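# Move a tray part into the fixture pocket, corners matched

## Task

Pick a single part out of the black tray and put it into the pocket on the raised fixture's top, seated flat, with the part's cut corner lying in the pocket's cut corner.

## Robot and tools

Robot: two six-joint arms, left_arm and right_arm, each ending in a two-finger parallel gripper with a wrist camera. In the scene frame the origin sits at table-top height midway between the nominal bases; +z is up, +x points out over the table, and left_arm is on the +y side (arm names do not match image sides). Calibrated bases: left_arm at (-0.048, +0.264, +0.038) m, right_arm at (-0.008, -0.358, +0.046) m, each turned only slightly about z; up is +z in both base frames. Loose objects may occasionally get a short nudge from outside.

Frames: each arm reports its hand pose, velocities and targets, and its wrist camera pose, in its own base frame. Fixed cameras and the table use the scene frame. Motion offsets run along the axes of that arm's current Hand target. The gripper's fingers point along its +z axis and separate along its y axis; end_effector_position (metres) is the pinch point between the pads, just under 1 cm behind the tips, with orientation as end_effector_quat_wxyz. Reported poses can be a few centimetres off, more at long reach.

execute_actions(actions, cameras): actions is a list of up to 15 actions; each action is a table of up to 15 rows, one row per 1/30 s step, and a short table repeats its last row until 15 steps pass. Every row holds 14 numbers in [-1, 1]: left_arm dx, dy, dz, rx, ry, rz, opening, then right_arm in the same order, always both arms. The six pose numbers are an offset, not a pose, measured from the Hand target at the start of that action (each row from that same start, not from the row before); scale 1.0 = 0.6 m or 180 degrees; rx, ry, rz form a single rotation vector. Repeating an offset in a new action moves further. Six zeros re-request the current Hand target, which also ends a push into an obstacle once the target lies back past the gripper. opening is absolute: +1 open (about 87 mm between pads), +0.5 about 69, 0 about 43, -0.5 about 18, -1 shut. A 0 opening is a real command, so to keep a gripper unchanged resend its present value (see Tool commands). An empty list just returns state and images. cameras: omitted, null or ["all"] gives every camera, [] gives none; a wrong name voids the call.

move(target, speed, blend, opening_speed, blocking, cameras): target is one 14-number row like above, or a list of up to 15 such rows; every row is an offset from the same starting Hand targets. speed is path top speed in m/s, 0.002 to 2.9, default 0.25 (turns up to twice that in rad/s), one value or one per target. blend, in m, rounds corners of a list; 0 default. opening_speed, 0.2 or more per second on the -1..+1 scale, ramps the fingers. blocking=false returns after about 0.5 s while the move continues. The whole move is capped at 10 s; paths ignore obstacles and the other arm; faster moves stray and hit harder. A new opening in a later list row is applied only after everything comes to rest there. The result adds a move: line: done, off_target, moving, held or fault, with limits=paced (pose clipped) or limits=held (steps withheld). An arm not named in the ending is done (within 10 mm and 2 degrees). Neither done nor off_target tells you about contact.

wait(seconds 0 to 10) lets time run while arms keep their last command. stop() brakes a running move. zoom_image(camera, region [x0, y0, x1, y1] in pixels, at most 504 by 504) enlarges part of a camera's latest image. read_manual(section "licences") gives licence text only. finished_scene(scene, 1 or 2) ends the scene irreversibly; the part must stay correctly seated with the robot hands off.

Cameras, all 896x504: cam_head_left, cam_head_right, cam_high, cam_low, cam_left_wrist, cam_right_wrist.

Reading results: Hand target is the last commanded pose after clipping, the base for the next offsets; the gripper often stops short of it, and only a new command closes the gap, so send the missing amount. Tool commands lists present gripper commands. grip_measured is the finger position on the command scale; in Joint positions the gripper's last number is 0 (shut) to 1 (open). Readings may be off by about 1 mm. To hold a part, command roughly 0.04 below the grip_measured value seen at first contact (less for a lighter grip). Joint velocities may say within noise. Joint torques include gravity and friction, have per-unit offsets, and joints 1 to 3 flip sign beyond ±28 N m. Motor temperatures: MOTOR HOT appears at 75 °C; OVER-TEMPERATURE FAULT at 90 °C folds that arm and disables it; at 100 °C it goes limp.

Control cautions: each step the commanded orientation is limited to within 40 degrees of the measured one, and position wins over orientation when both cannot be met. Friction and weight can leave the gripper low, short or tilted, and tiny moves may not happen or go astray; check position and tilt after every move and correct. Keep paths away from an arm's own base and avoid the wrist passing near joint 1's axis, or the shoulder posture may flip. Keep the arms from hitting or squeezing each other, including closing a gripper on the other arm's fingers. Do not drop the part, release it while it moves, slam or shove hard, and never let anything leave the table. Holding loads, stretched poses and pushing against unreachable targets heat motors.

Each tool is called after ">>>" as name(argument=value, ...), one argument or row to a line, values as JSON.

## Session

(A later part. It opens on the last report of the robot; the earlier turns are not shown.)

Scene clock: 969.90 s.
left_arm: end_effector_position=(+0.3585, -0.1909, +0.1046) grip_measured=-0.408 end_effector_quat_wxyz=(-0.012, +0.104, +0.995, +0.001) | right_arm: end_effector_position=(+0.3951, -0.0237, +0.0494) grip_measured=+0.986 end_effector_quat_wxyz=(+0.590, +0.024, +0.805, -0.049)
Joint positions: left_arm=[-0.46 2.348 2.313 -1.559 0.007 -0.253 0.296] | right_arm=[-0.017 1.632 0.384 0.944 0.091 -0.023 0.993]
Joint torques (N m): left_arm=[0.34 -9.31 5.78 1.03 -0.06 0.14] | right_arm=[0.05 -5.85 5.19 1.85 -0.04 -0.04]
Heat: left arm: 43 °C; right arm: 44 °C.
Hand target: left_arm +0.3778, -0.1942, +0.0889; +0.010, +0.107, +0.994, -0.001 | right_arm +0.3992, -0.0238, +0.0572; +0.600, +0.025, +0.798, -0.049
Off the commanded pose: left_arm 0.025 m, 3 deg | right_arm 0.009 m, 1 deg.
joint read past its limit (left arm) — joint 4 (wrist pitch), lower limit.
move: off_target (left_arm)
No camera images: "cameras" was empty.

>>> move(
  target=[0.002,0,0.0067,0,0,0,-0.52,0,0,0,0,0,0,1],
  speed=0.03,
  cameras=["cam_left_wrist","cam_head_left","cam_head_right"],
)

>>> zoom_image(
  camera="cam_left_wrist",
  region=[350, 170, 530, 350],
)

>>> zoom_image(
  camera="cam_head_left",
  region=[300, 195, 350, 245],
)

>>> zoom_image(
  camera="cam_head_right",
  region=[300, 195, 350, 245],
)

Scene clock: 978.50 s.
left_arm: end_effector_position=(+0.3571, -0.1907, +0.1012) grip_measured=-0.408 end_effector_quat_wxyz=(-0.015, +0.116, +0.993, +0.004) | right_arm: end_effector_position=(+0.3951, -0.0237, +0.0494) grip_measured=+0.986 end_effector_quat_wxyz=(+0.590, +0.024, +0.805, -0.049)
Joint positions: left_arm=[-0.465 2.348 2.298 -1.552 0.003 -0.234 0.296] | right_arm=[-0.017 1.632 0.384 0.944 0.091 -0.023 0.993]
Joint torques (N m): left_arm=[0.77 -10.36 3.88 1.18 -0.01 -0.06] | right_arm=[0.05 -5.85 5.2 1.84 -0.04 -0.04]
Heat: left arm: 43 °C; right arm: 44 °C.
Hand target: left_arm +0.3767, -0.1940, +0.0848; +0.010, +0.107, +0.994, -0.001 | right_arm +0.3992, -0.0238, +0.0572; +0.600, +0.025, +0.798, -0.049
Off the commanded pose: left_arm 0.026 m, 3 deg | right_arm 0.009 m, 1 deg.
move: off_target (left_arm)
Images, in order (width x height): cam_head_left 896x504, cam_head_right 896x504, cam_left_wrist 896x504.

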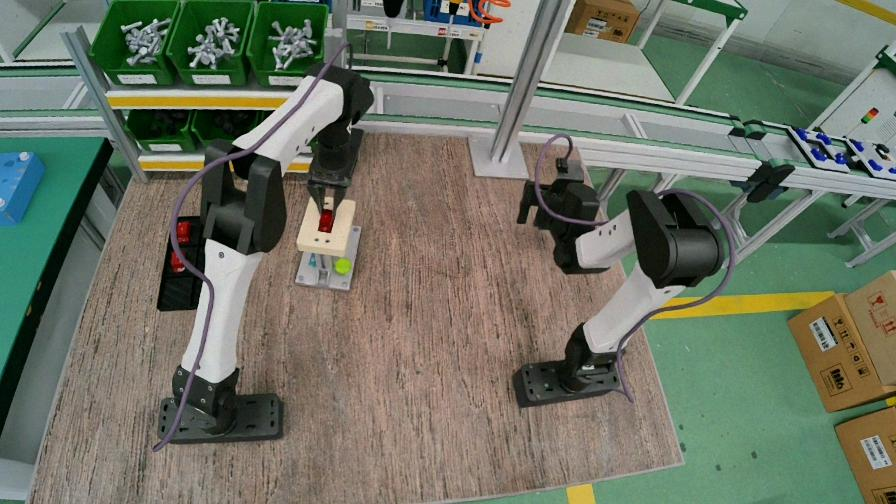

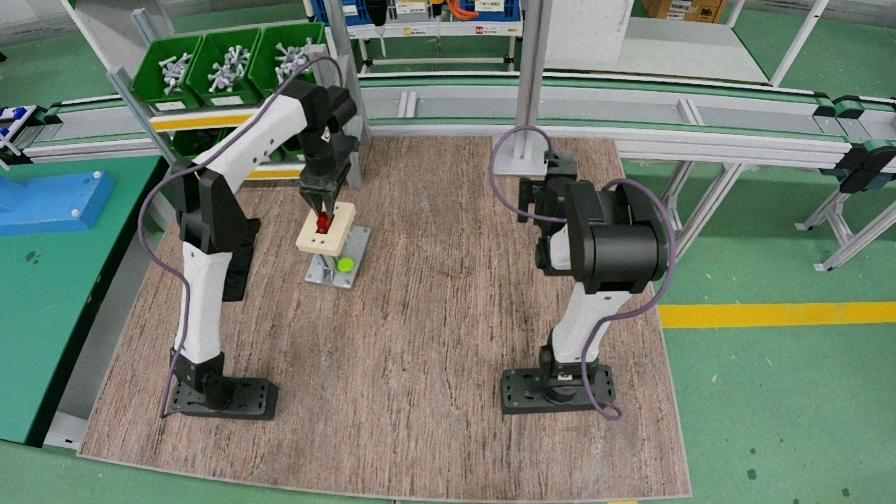

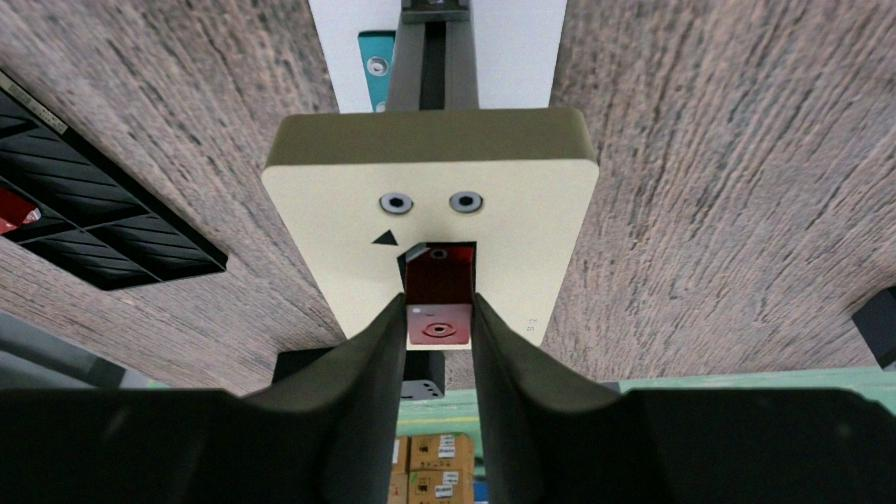

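Scaled by 2.800 from the camera's 896x504 image, which has a finer 1280x720 frame.

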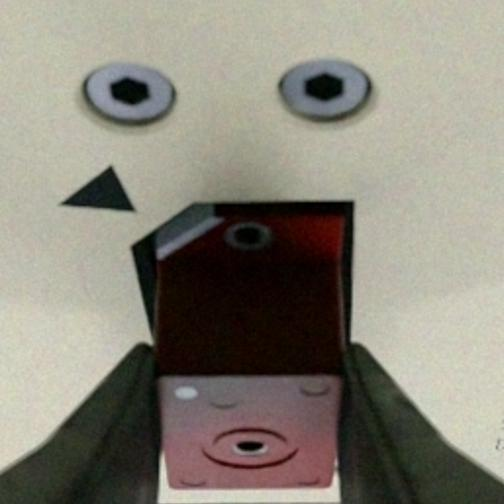

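Scaled by 10.080 from the camera's 896x504 image, which has a finer 1280x720 frame.

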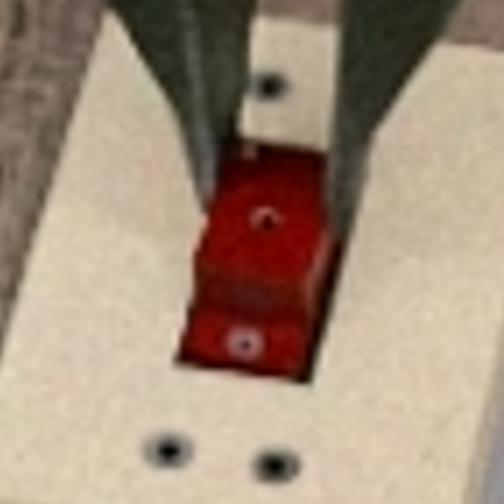

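Scaled by 10.080 from the camera's 896x504 image, which has a finer 1280x720 frame.

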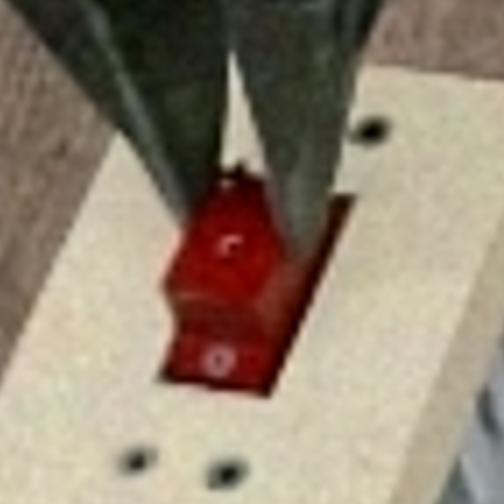

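>>> move(
  target=[0,0,0.0067,0,0,0,-0.52,0,0,0,0,0,0,1],
  speed=0.03,
  cameras=["cam_left_wrist","cam_head_left","cam_head_right"],
)

>>> zoom_image(
  camera="cam_left_wrist",
  region=[350, 170, 530, 350],
)

>>> zoom_image(
  camera="cam_head_left",
  region=[300, 195, 350, 245],
)

>>> zoom_image(
  camera="cam_head_right",
  region=[300, 195, 350, 245],
)

Scene clock: 984.37 s.
left_arm: end_effector_position=(+0.3571, -0.1904, +0.1005) grip_measured=-0.408 end_effector_quat_wxyz=(-0.015, +0.116, +0.993, +0.004) | right_arm: end_effector_position=(+0.3951, -0.0237, +0.0494) grip_measured=+0.986 end_effector_quat_wxyz=(+0.590, +0.024, +0.805, -0.049)
Joint positions: left_arm=[-0.465 2.346 2.291 -1.547 0.003 -0.232 0.296] | right_arm=[-0.017 1.632 0.384 0.944 0.091 -0.023 0.993]
Joint torques (N m): left_arm=[0.75 -10.41 2.55 1.29 -0.01 -0.07] | right_arm=[0.05 -5.85 5.19 1.85 -0.04 -0.04]
Heat: left arm: 43 °C; right arm: 44 °C.
Hand target: left_arm +0.3768, -0.1939, +0.0808; +0.010, +0.106, +0.994, -0.001 | right_arm +0.3992, -0.0238, +0.0572; +0.600, +0.025, +0.798, -0.049
Off the commanded pose: left_arm 0.028 m, 3 deg | right_arm 0.009 m, 1 deg.
move: off_target (left_arm)
Images, in order (width x height): cam_head_left 896x504, cam_head_right 896x504, cam_left_wrist 896x504.

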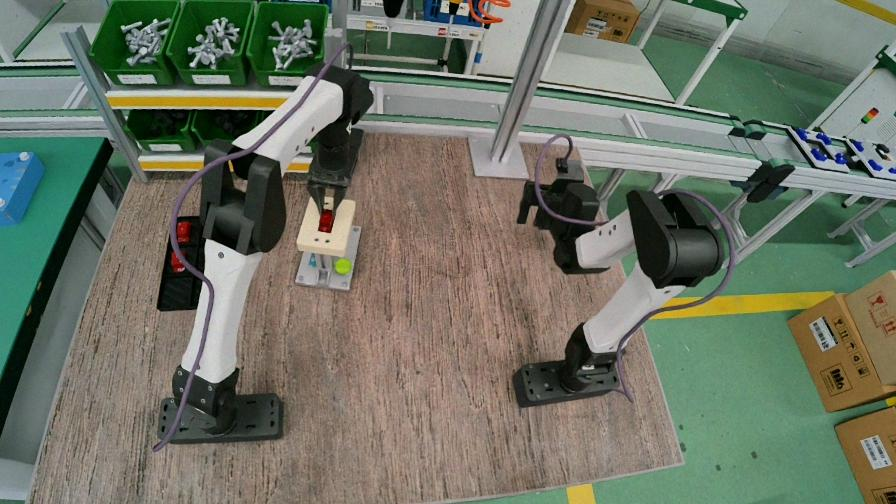

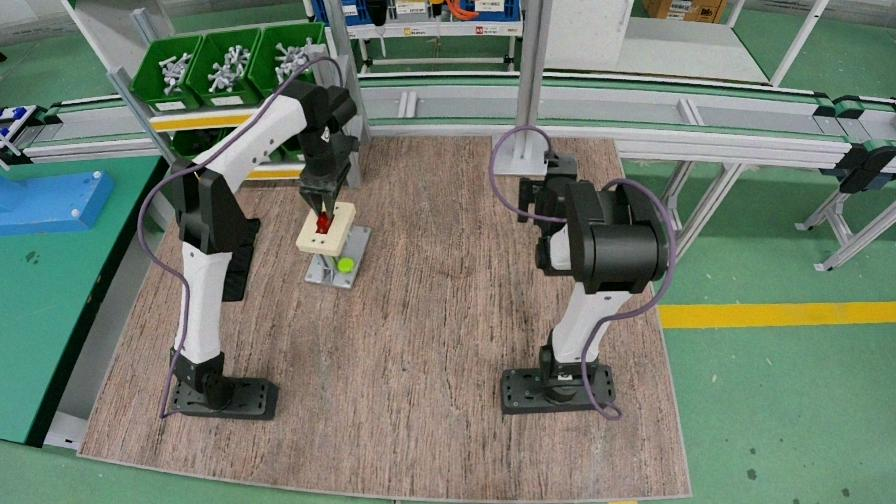

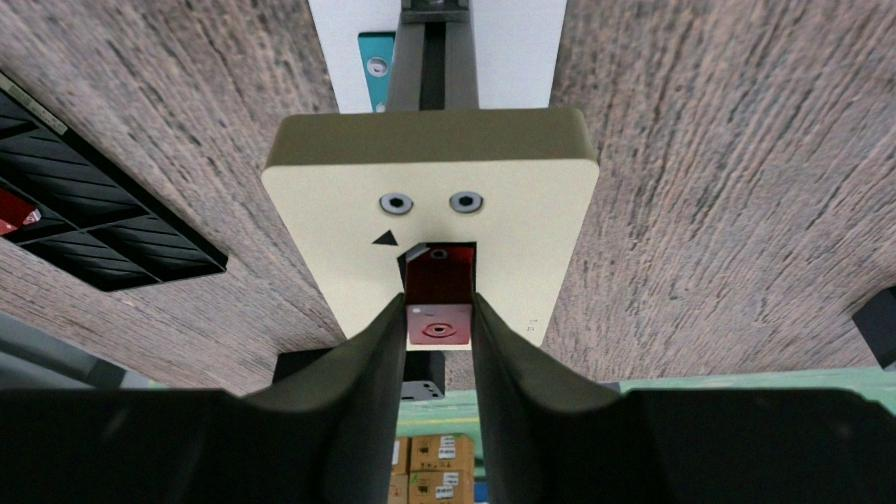

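Scaled by 2.800 from the camera's 896x504 image, which has a finer 1280x720 frame.

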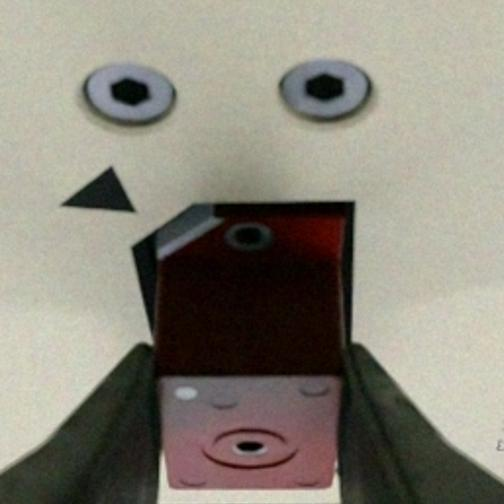

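Scaled by 10.080 from the camera's 896x504 image, which has a finer 1280x720 frame.

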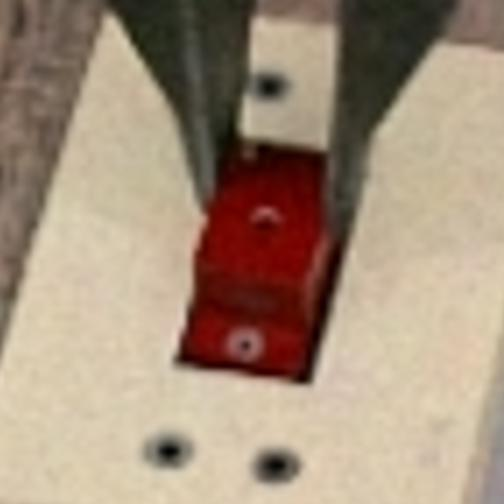

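Scaled by 10.080 from the camera's 896x504 image, which has a finer 1280x720 frame.

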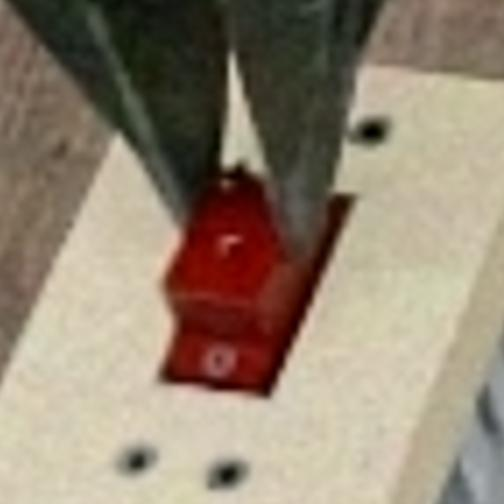

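>>> move(
  target=[0.013,0,-0.0117,0,0.007,0,-0.52,0,0,0,0,0,0,1],
  speed=0.03,
  cameras=["cam_left_wrist"],
)

>>> zoom_image(
  camera="cam_left_wrist",
  region=[350, 170, 530, 350],
)

Scene clock: 995.67 s.
left_arm: end_effector_position=(+0.3571, -0.1905, +0.1006) grip_measured=-0.408 end_effector_quat_wxyz=(-0.015, +0.116, +0.993, +0.004) | right_arm: end_effector_position=(+0.3951, -0.0237, +0.0494) grip_measured=+0.986 end_effector_quat_wxyz=(+0.590, +0.024, +0.805, -0.049)
Joint positions: left_arm=[-0.465 2.346 2.291 -1.546 0.003 -0.232 0.296] | right_arm=[-0.017 1.632 0.384 0.944 0.091 -0.023 0.993]
Joint torques (N m): left_arm=[0.54 -11.04 3.49 0.93 0.06 -0.09] | right_arm=[0.03 -5.85 5.19 1.85 -0.05 -0.04]
Heat: left arm: 43 °C; right arm: 44 °C.
Hand target: left_arm +0.3690, -0.1923, +0.0876; -0.001, +0.106, +0.994, +0.000 | right_arm +0.3992, -0.0238, +0.0572; +0.600, +0.025, +0.798, -0.049
Off the commanded pose: left_arm 0.018 m, 2 deg | right_arm 0.009 m, 1 deg.
move: off_target (left_arm)
Images, in order (width x height): cam_left_wrist 896x504.

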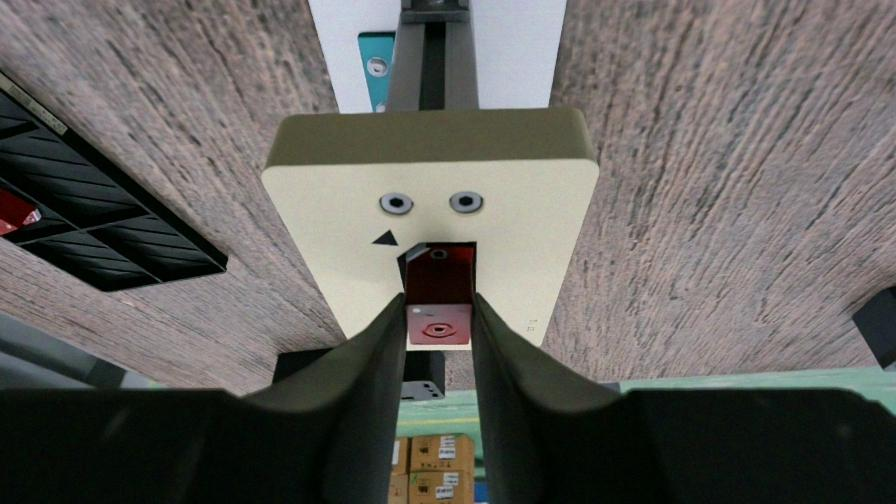

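Scaled by 2.800 from the camera's 896x504 image, which has a finer 1280x720 frame.

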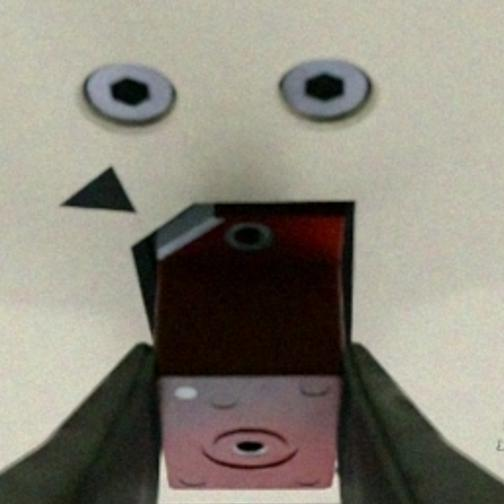

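>>> move(
  target=[0,0,0,0,0,0,-0.2,0,0,0,0,0,0,1],
  opening_speed=0.2,
  cameras=["cam_left_wrist","cam_head_left","cam_head_right"],
)

>>> zoom_image(
  camera="cam_left_wrist",
  region=[350, 170, 530, 350],
)

>>> zoom_image(
  camera="cam_head_left",
  region=[300, 195, 350, 245],
)

>>> zoom_image(
  camera="cam_head_right",
  region=[300, 195, 350, 245],
)

Scene clock: 1001.90 s.
left_arm: end_effector_position=(+0.3632, -0.1933, +0.0945) grip_measured=-0.200 end_effector_quat_wxyz=(-0.003, +0.116, +0.993, +0.000) | right_arm: end_effector_position=(+0.3951, -0.0237, +0.0494) grip_measured=+0.986 end_effector_quat_wxyz=(+0.590, +0.024, +0.805, -0.049)
Joint positions: left_arm=[-0.465 2.346 2.271 -1.502 0.003 -0.232 0.4] | right_arm=[-0.017 1.632 0.384 0.944 0.091 -0.023 0.993]
Joint torques (N m): left_arm=[0.5 -11.1 5.57 0.55 0.06 -0.09] | right_arm=[0.03 -5.85 5.2 1.85 -0.04 -0.04]
Heat: left arm: 43 °C; right arm: 44 °C.
Hand target: left_arm +0.3691, -0.1922, +0.0877; -0.001, +0.107, +0.994, +0.000 | right_arm +0.3992, -0.0238, +0.0572; +0.600, +0.025, +0.798, -0.049
Off the commanded pose: left_arm 0.009 m, 1 deg | right_arm 0.009 m, 1 deg.
move: done
Images, in order (width x height): cam_head_left 896x504, cam_head_right 896x504, cam_left_wrist 896x504.

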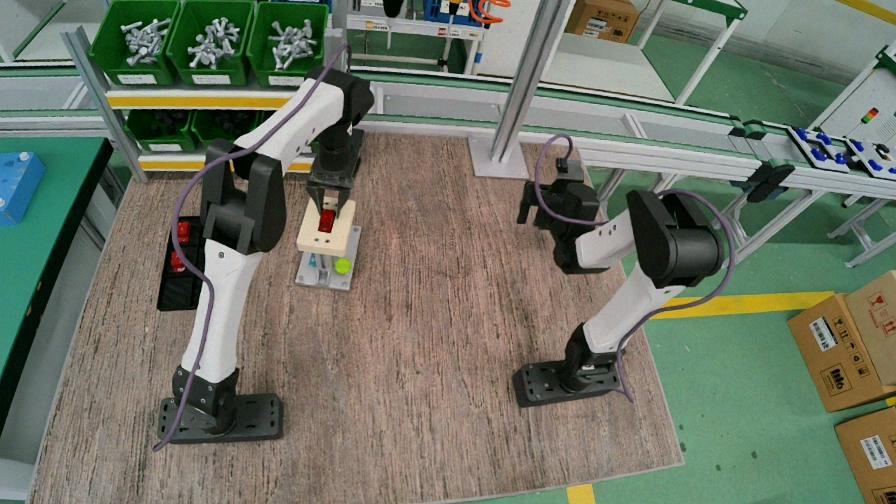

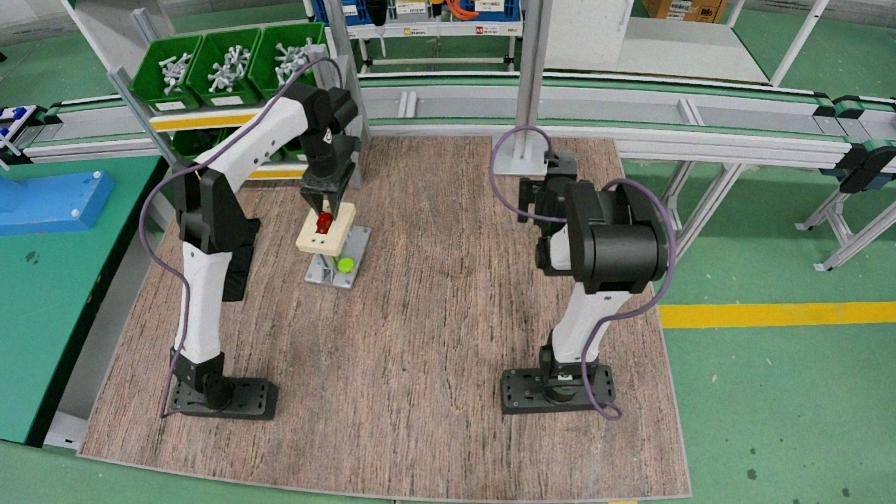

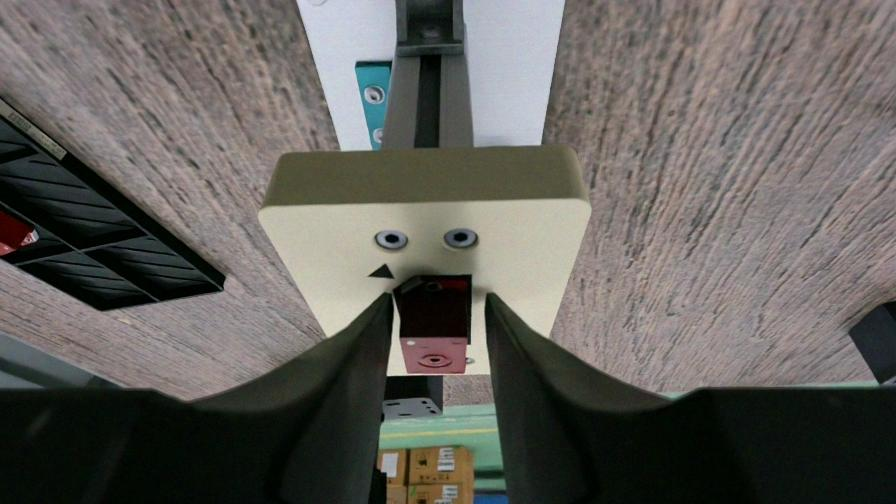

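Scaled by 2.800 from the camera's 896x504 image, which has a finer 1280x720 frame.

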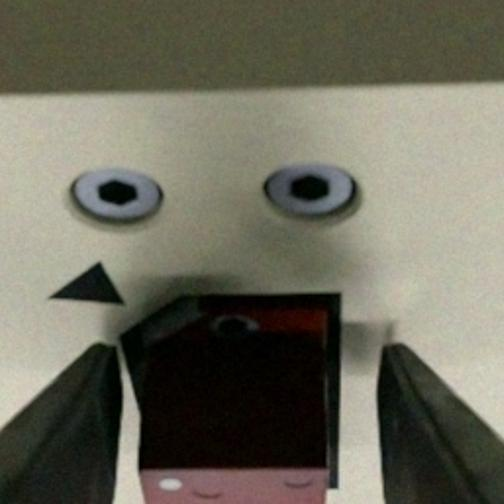

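Scaled by 10.080 from the camera's 896x504 image, which has a finer 1280x720 frame.

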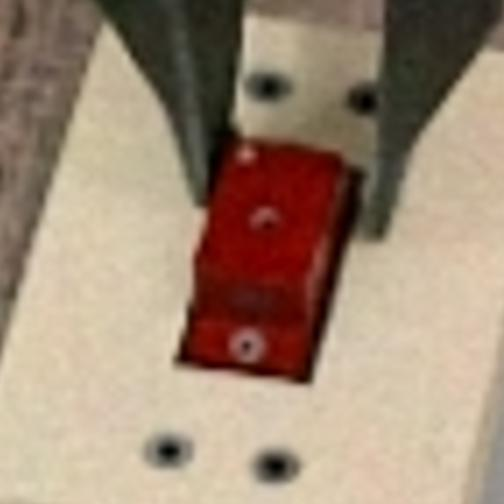

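Scaled by 10.080 from the camera's 896x504 image, which has a finer 1280x720 frame.

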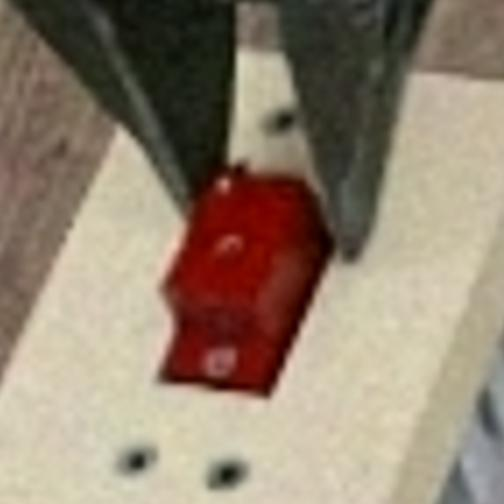

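>>> move(
  target=[
    [0,0,0,0,0,0,0.3,0,0,0,0,0,0,1],
    [0.01,0,-0.13,0,0,0,0.3,0,0,0,0,0,0,1],
  ],
  speed=0.08,
  cameras=["cam_left_wrist","cam_head_left","cam_head_right","cam_high"],
)

>>> zoom_image(
  camera="cam_left_wrist",
  region=[350, 0, 600, 250],
)

>>> zoom_image(
  camera="cam_head_left",
  region=[290, 185, 360, 255],
)

>>> zoom_image(
  camera="cam_head_right",
  region=[290, 185, 360, 255],
)

Scene clock: 1011.77 s.
left_arm: end_effector_position=(+0.3627, -0.1932, +0.1396) grip_measured=+0.300 end_effector_quat_wxyz=(+0.041, +0.116, +0.992, -0.016) | right_arm: end_effector_position=(+0.3951, -0.0237, +0.0494) grip_measured=+0.986 end_effector_quat_wxyz=(+0.590, +0.024, +0.805, -0.049)
Joint positions: left_arm=[-0.465 2.263 2.325 -1.545 0.003 -0.233 0.65] | right_arm=[-0.017 1.632 0.384 0.944 0.091 -0.023 0.993]
Joint torques (N m): left_arm=[0.36 -17.14 7.56 0.41 0.09 -0.13] | right_arm=[0.05 -5.83 5.2 1.85 -0.04 -0.04]
Heat: left arm: 44 °C; right arm: 44 °C.
Hand target: left_arm +0.3633, -0.1909, +0.1656; -0.001, +0.106, +0.994, +0.000 | right_arm +0.3992, -0.0238, +0.0572; +0.600, +0.025, +0.798, -0.049
Off the commanded pose: left_arm 0.026 m, 5 deg | right_arm 0.009 m, 1 deg.
joint sent to its limit (left arm) — joint 4 (wrist pitch), lower limit. The joint targets are off in orientation, not in position.
move: off_target (left_arm)
Images, in order (width x height): cam_head_left 896x504, cam_head_right 896x504, cam_high 896x504, cam_left_wrist 896x504.

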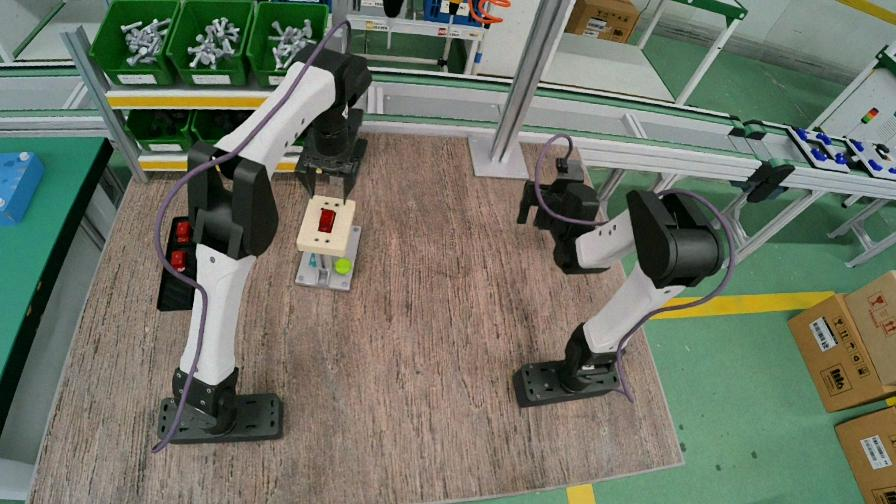

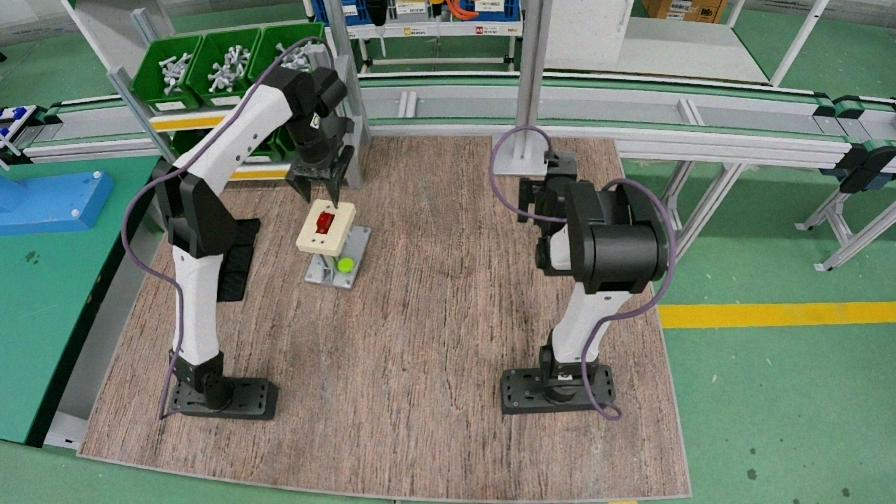

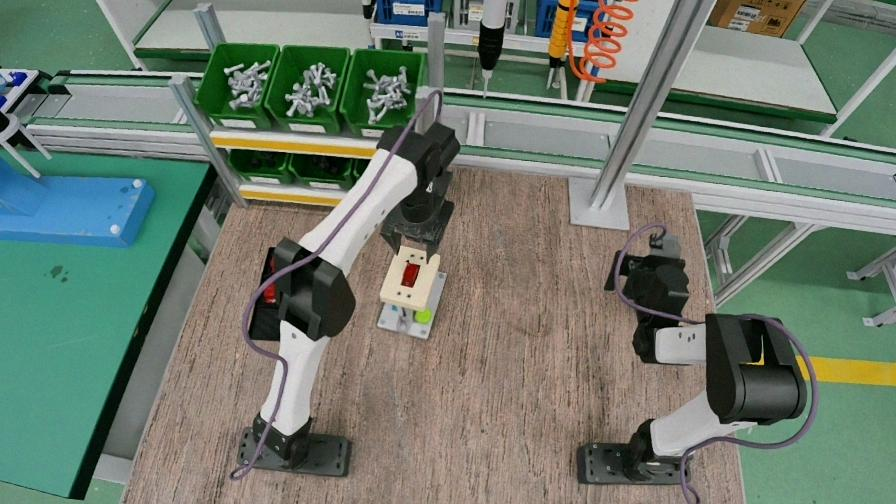

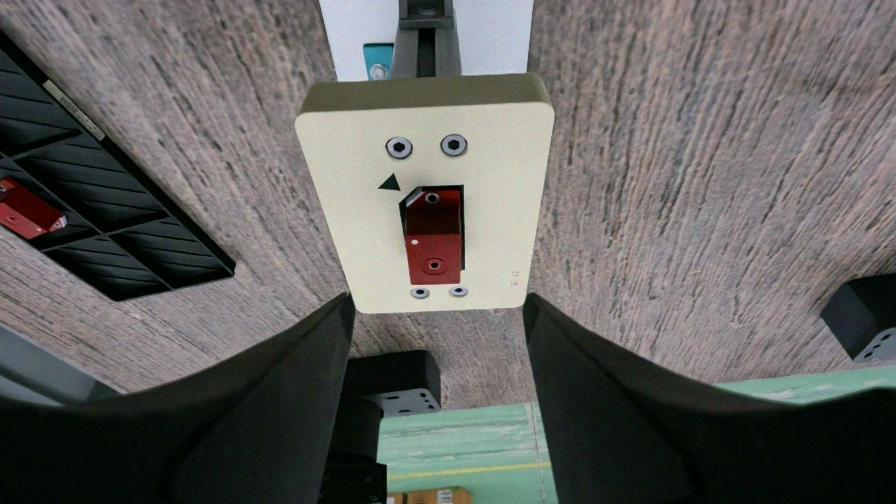

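Scaled by 2.016 from the camera's 896x504 image, which has a finer 1280x720 frame.

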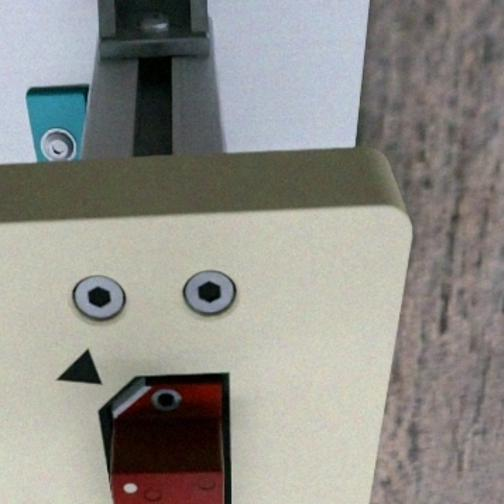

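Scaled by 7.200 from the camera's 896x504 image, which has a finer 1280x720 frame.

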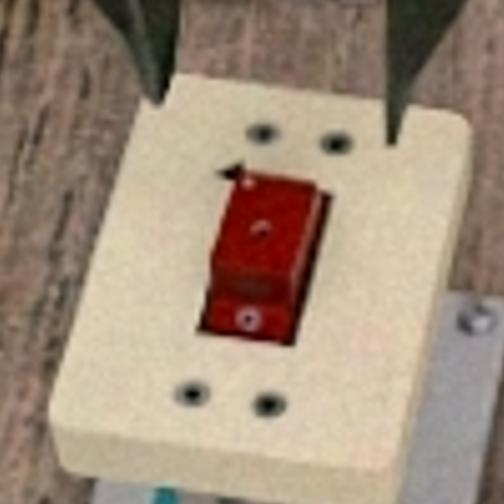

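Scaled by 7.200 from the camera's 896x504 image, which has a finer 1280x720 frame.

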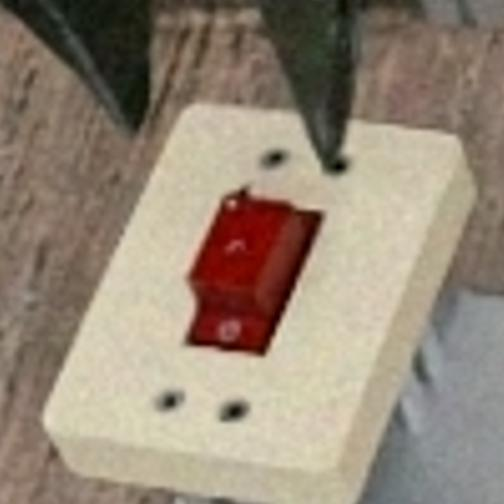

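>>> zoom_image(
  camera="cam_left_wrist",
  region=[380, 170, 500, 300],
)

>>> zoom_image(
  camera="cam_high",
  region=[385, 245, 435, 295],
)

Scaled by 3.877 from the camera's 896x504 image, which has a finer 1280x720 frame.

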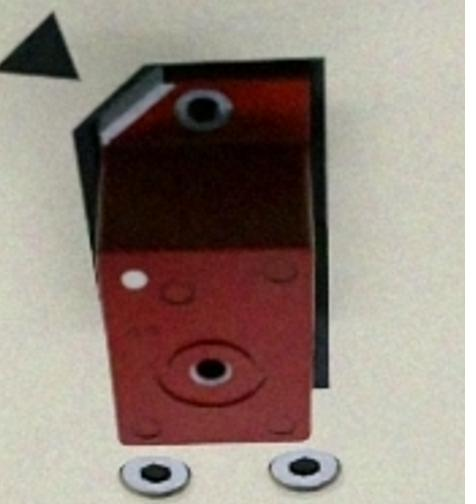

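Scaled by 10.080 from the camera's 896x504 image, which has a finer 1280x720 frame.

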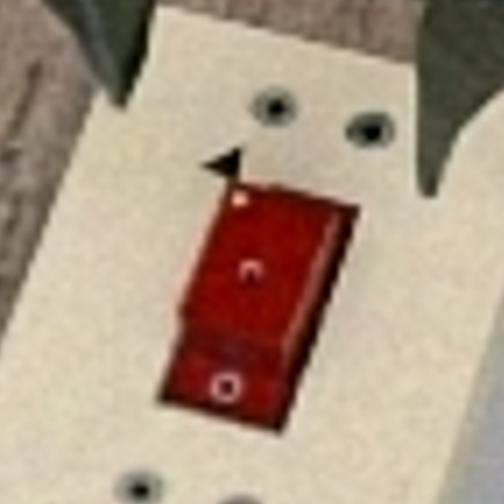

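>>> zoom_image(
  camera="cam_head_left",
  region=[312, 205, 342, 240],
)

>>> zoom_image(
  camera="cam_head_right",
  region=[308, 205, 343, 240],
)

Scaled by 14.400 from the camera's 896x504 image, which has a finer 1280x720 frame.

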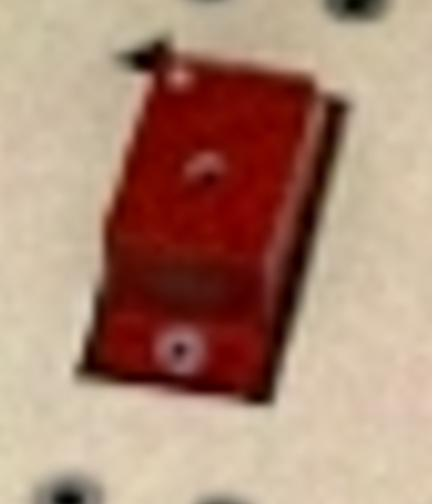

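Scaled by 14.400 from the camera's 896x504 image, which has a finer 1280x720 frame.

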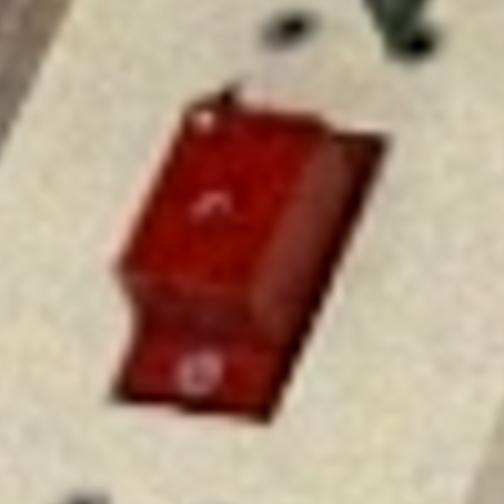

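>>> move(
  target=[
    [0.198,0.027,-0.058,0,0,0,0.3,0,0,0,0,0,0,1],
    [0.198,0.027,-0.058,0,-0.404,0,0.3,0,0,0,0,0,0,1],
  ],
  speed=[0.15,0.35],
  blend=[0.03,0],
  cameras=["cam_left_wrist","cam_head_right","cam_head_left"],
)

Scene clock: 1037.13 s.
left_arm: end_effector_position=(+0.2470, -0.1495, +0.1949) grip_measured=+0.300 end_effector_quat_wxyz=(+0.577, +0.093, +0.809, -0.063) | right_arm: end_effector_position=(+0.3951, -0.0237, +0.0494) grip_measured=+0.986 end_effector_quat_wxyz=(+0.590, +0.024, +0.805, -0.049)
Joint positions: left_arm=[-0.868 0.784 0.627 -0.252 -0.605 -0.235 0.65] | right_arm=[-0.017 1.632 0.384 0.944 0.091 -0.023 0.993]
Joint torques (N m): left_arm=[-0.35 -1.01 6.91 2.06 -0.24 0.09] | right_arm=[0.05 -5.83 5.2 1.85 -0.04 -0.04]
Motor temperatures (°C): left_arm=[18 53 29 21 18 19 20] | right_arm=[20 27 26 44 20 19 17]
Heat: left arm: 53 °C; right arm: 44 °C.
Hand target: left_arm +0.2507, -0.1499, +0.2005; +0.589, +0.086, +0.801, -0.063 | right_arm +0.3992, -0.0238, +0.0572; +0.600, +0.025, +0.798, -0.049
Off the commanded pose: left_arm 0.007 m, 2 deg | right_arm 0.009 m, 1 deg.
move: done
Images, in order (width x height): cam_head_left 896x504, cam_head_right 896x504, cam_left_wrist 896x504.

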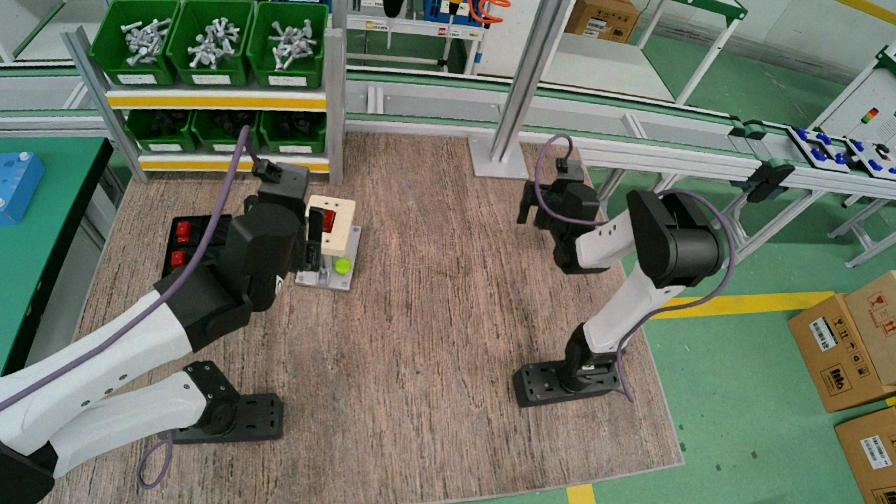

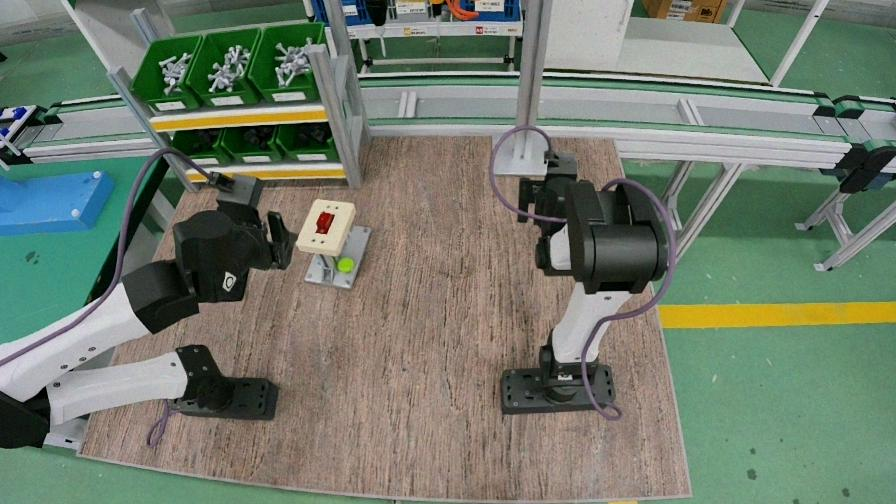

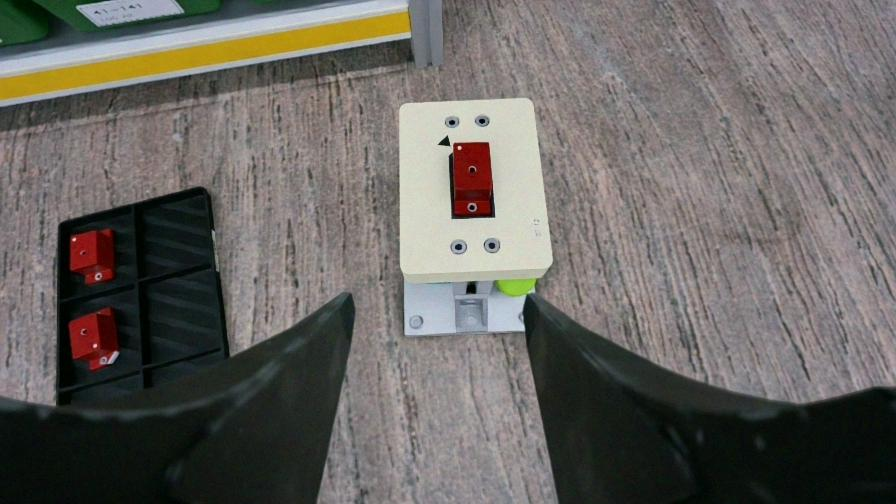

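>>> zoom_image(
  camera="cam_left_wrist",
  region=[430, 120, 520, 230],
)

Scaled by 4.582 from the camera's 896x504 image, which has a finer 1280x720 frame.

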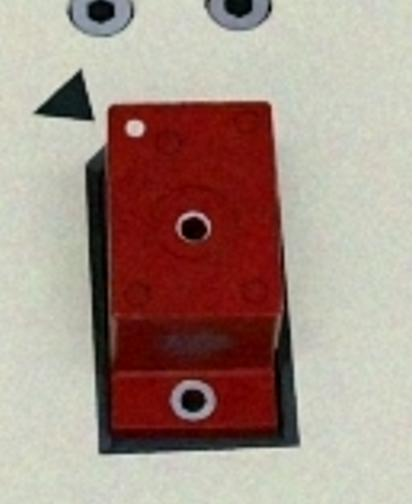

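>>> finished_scene(
  scene=1,
)

The scene is finished: the task was done.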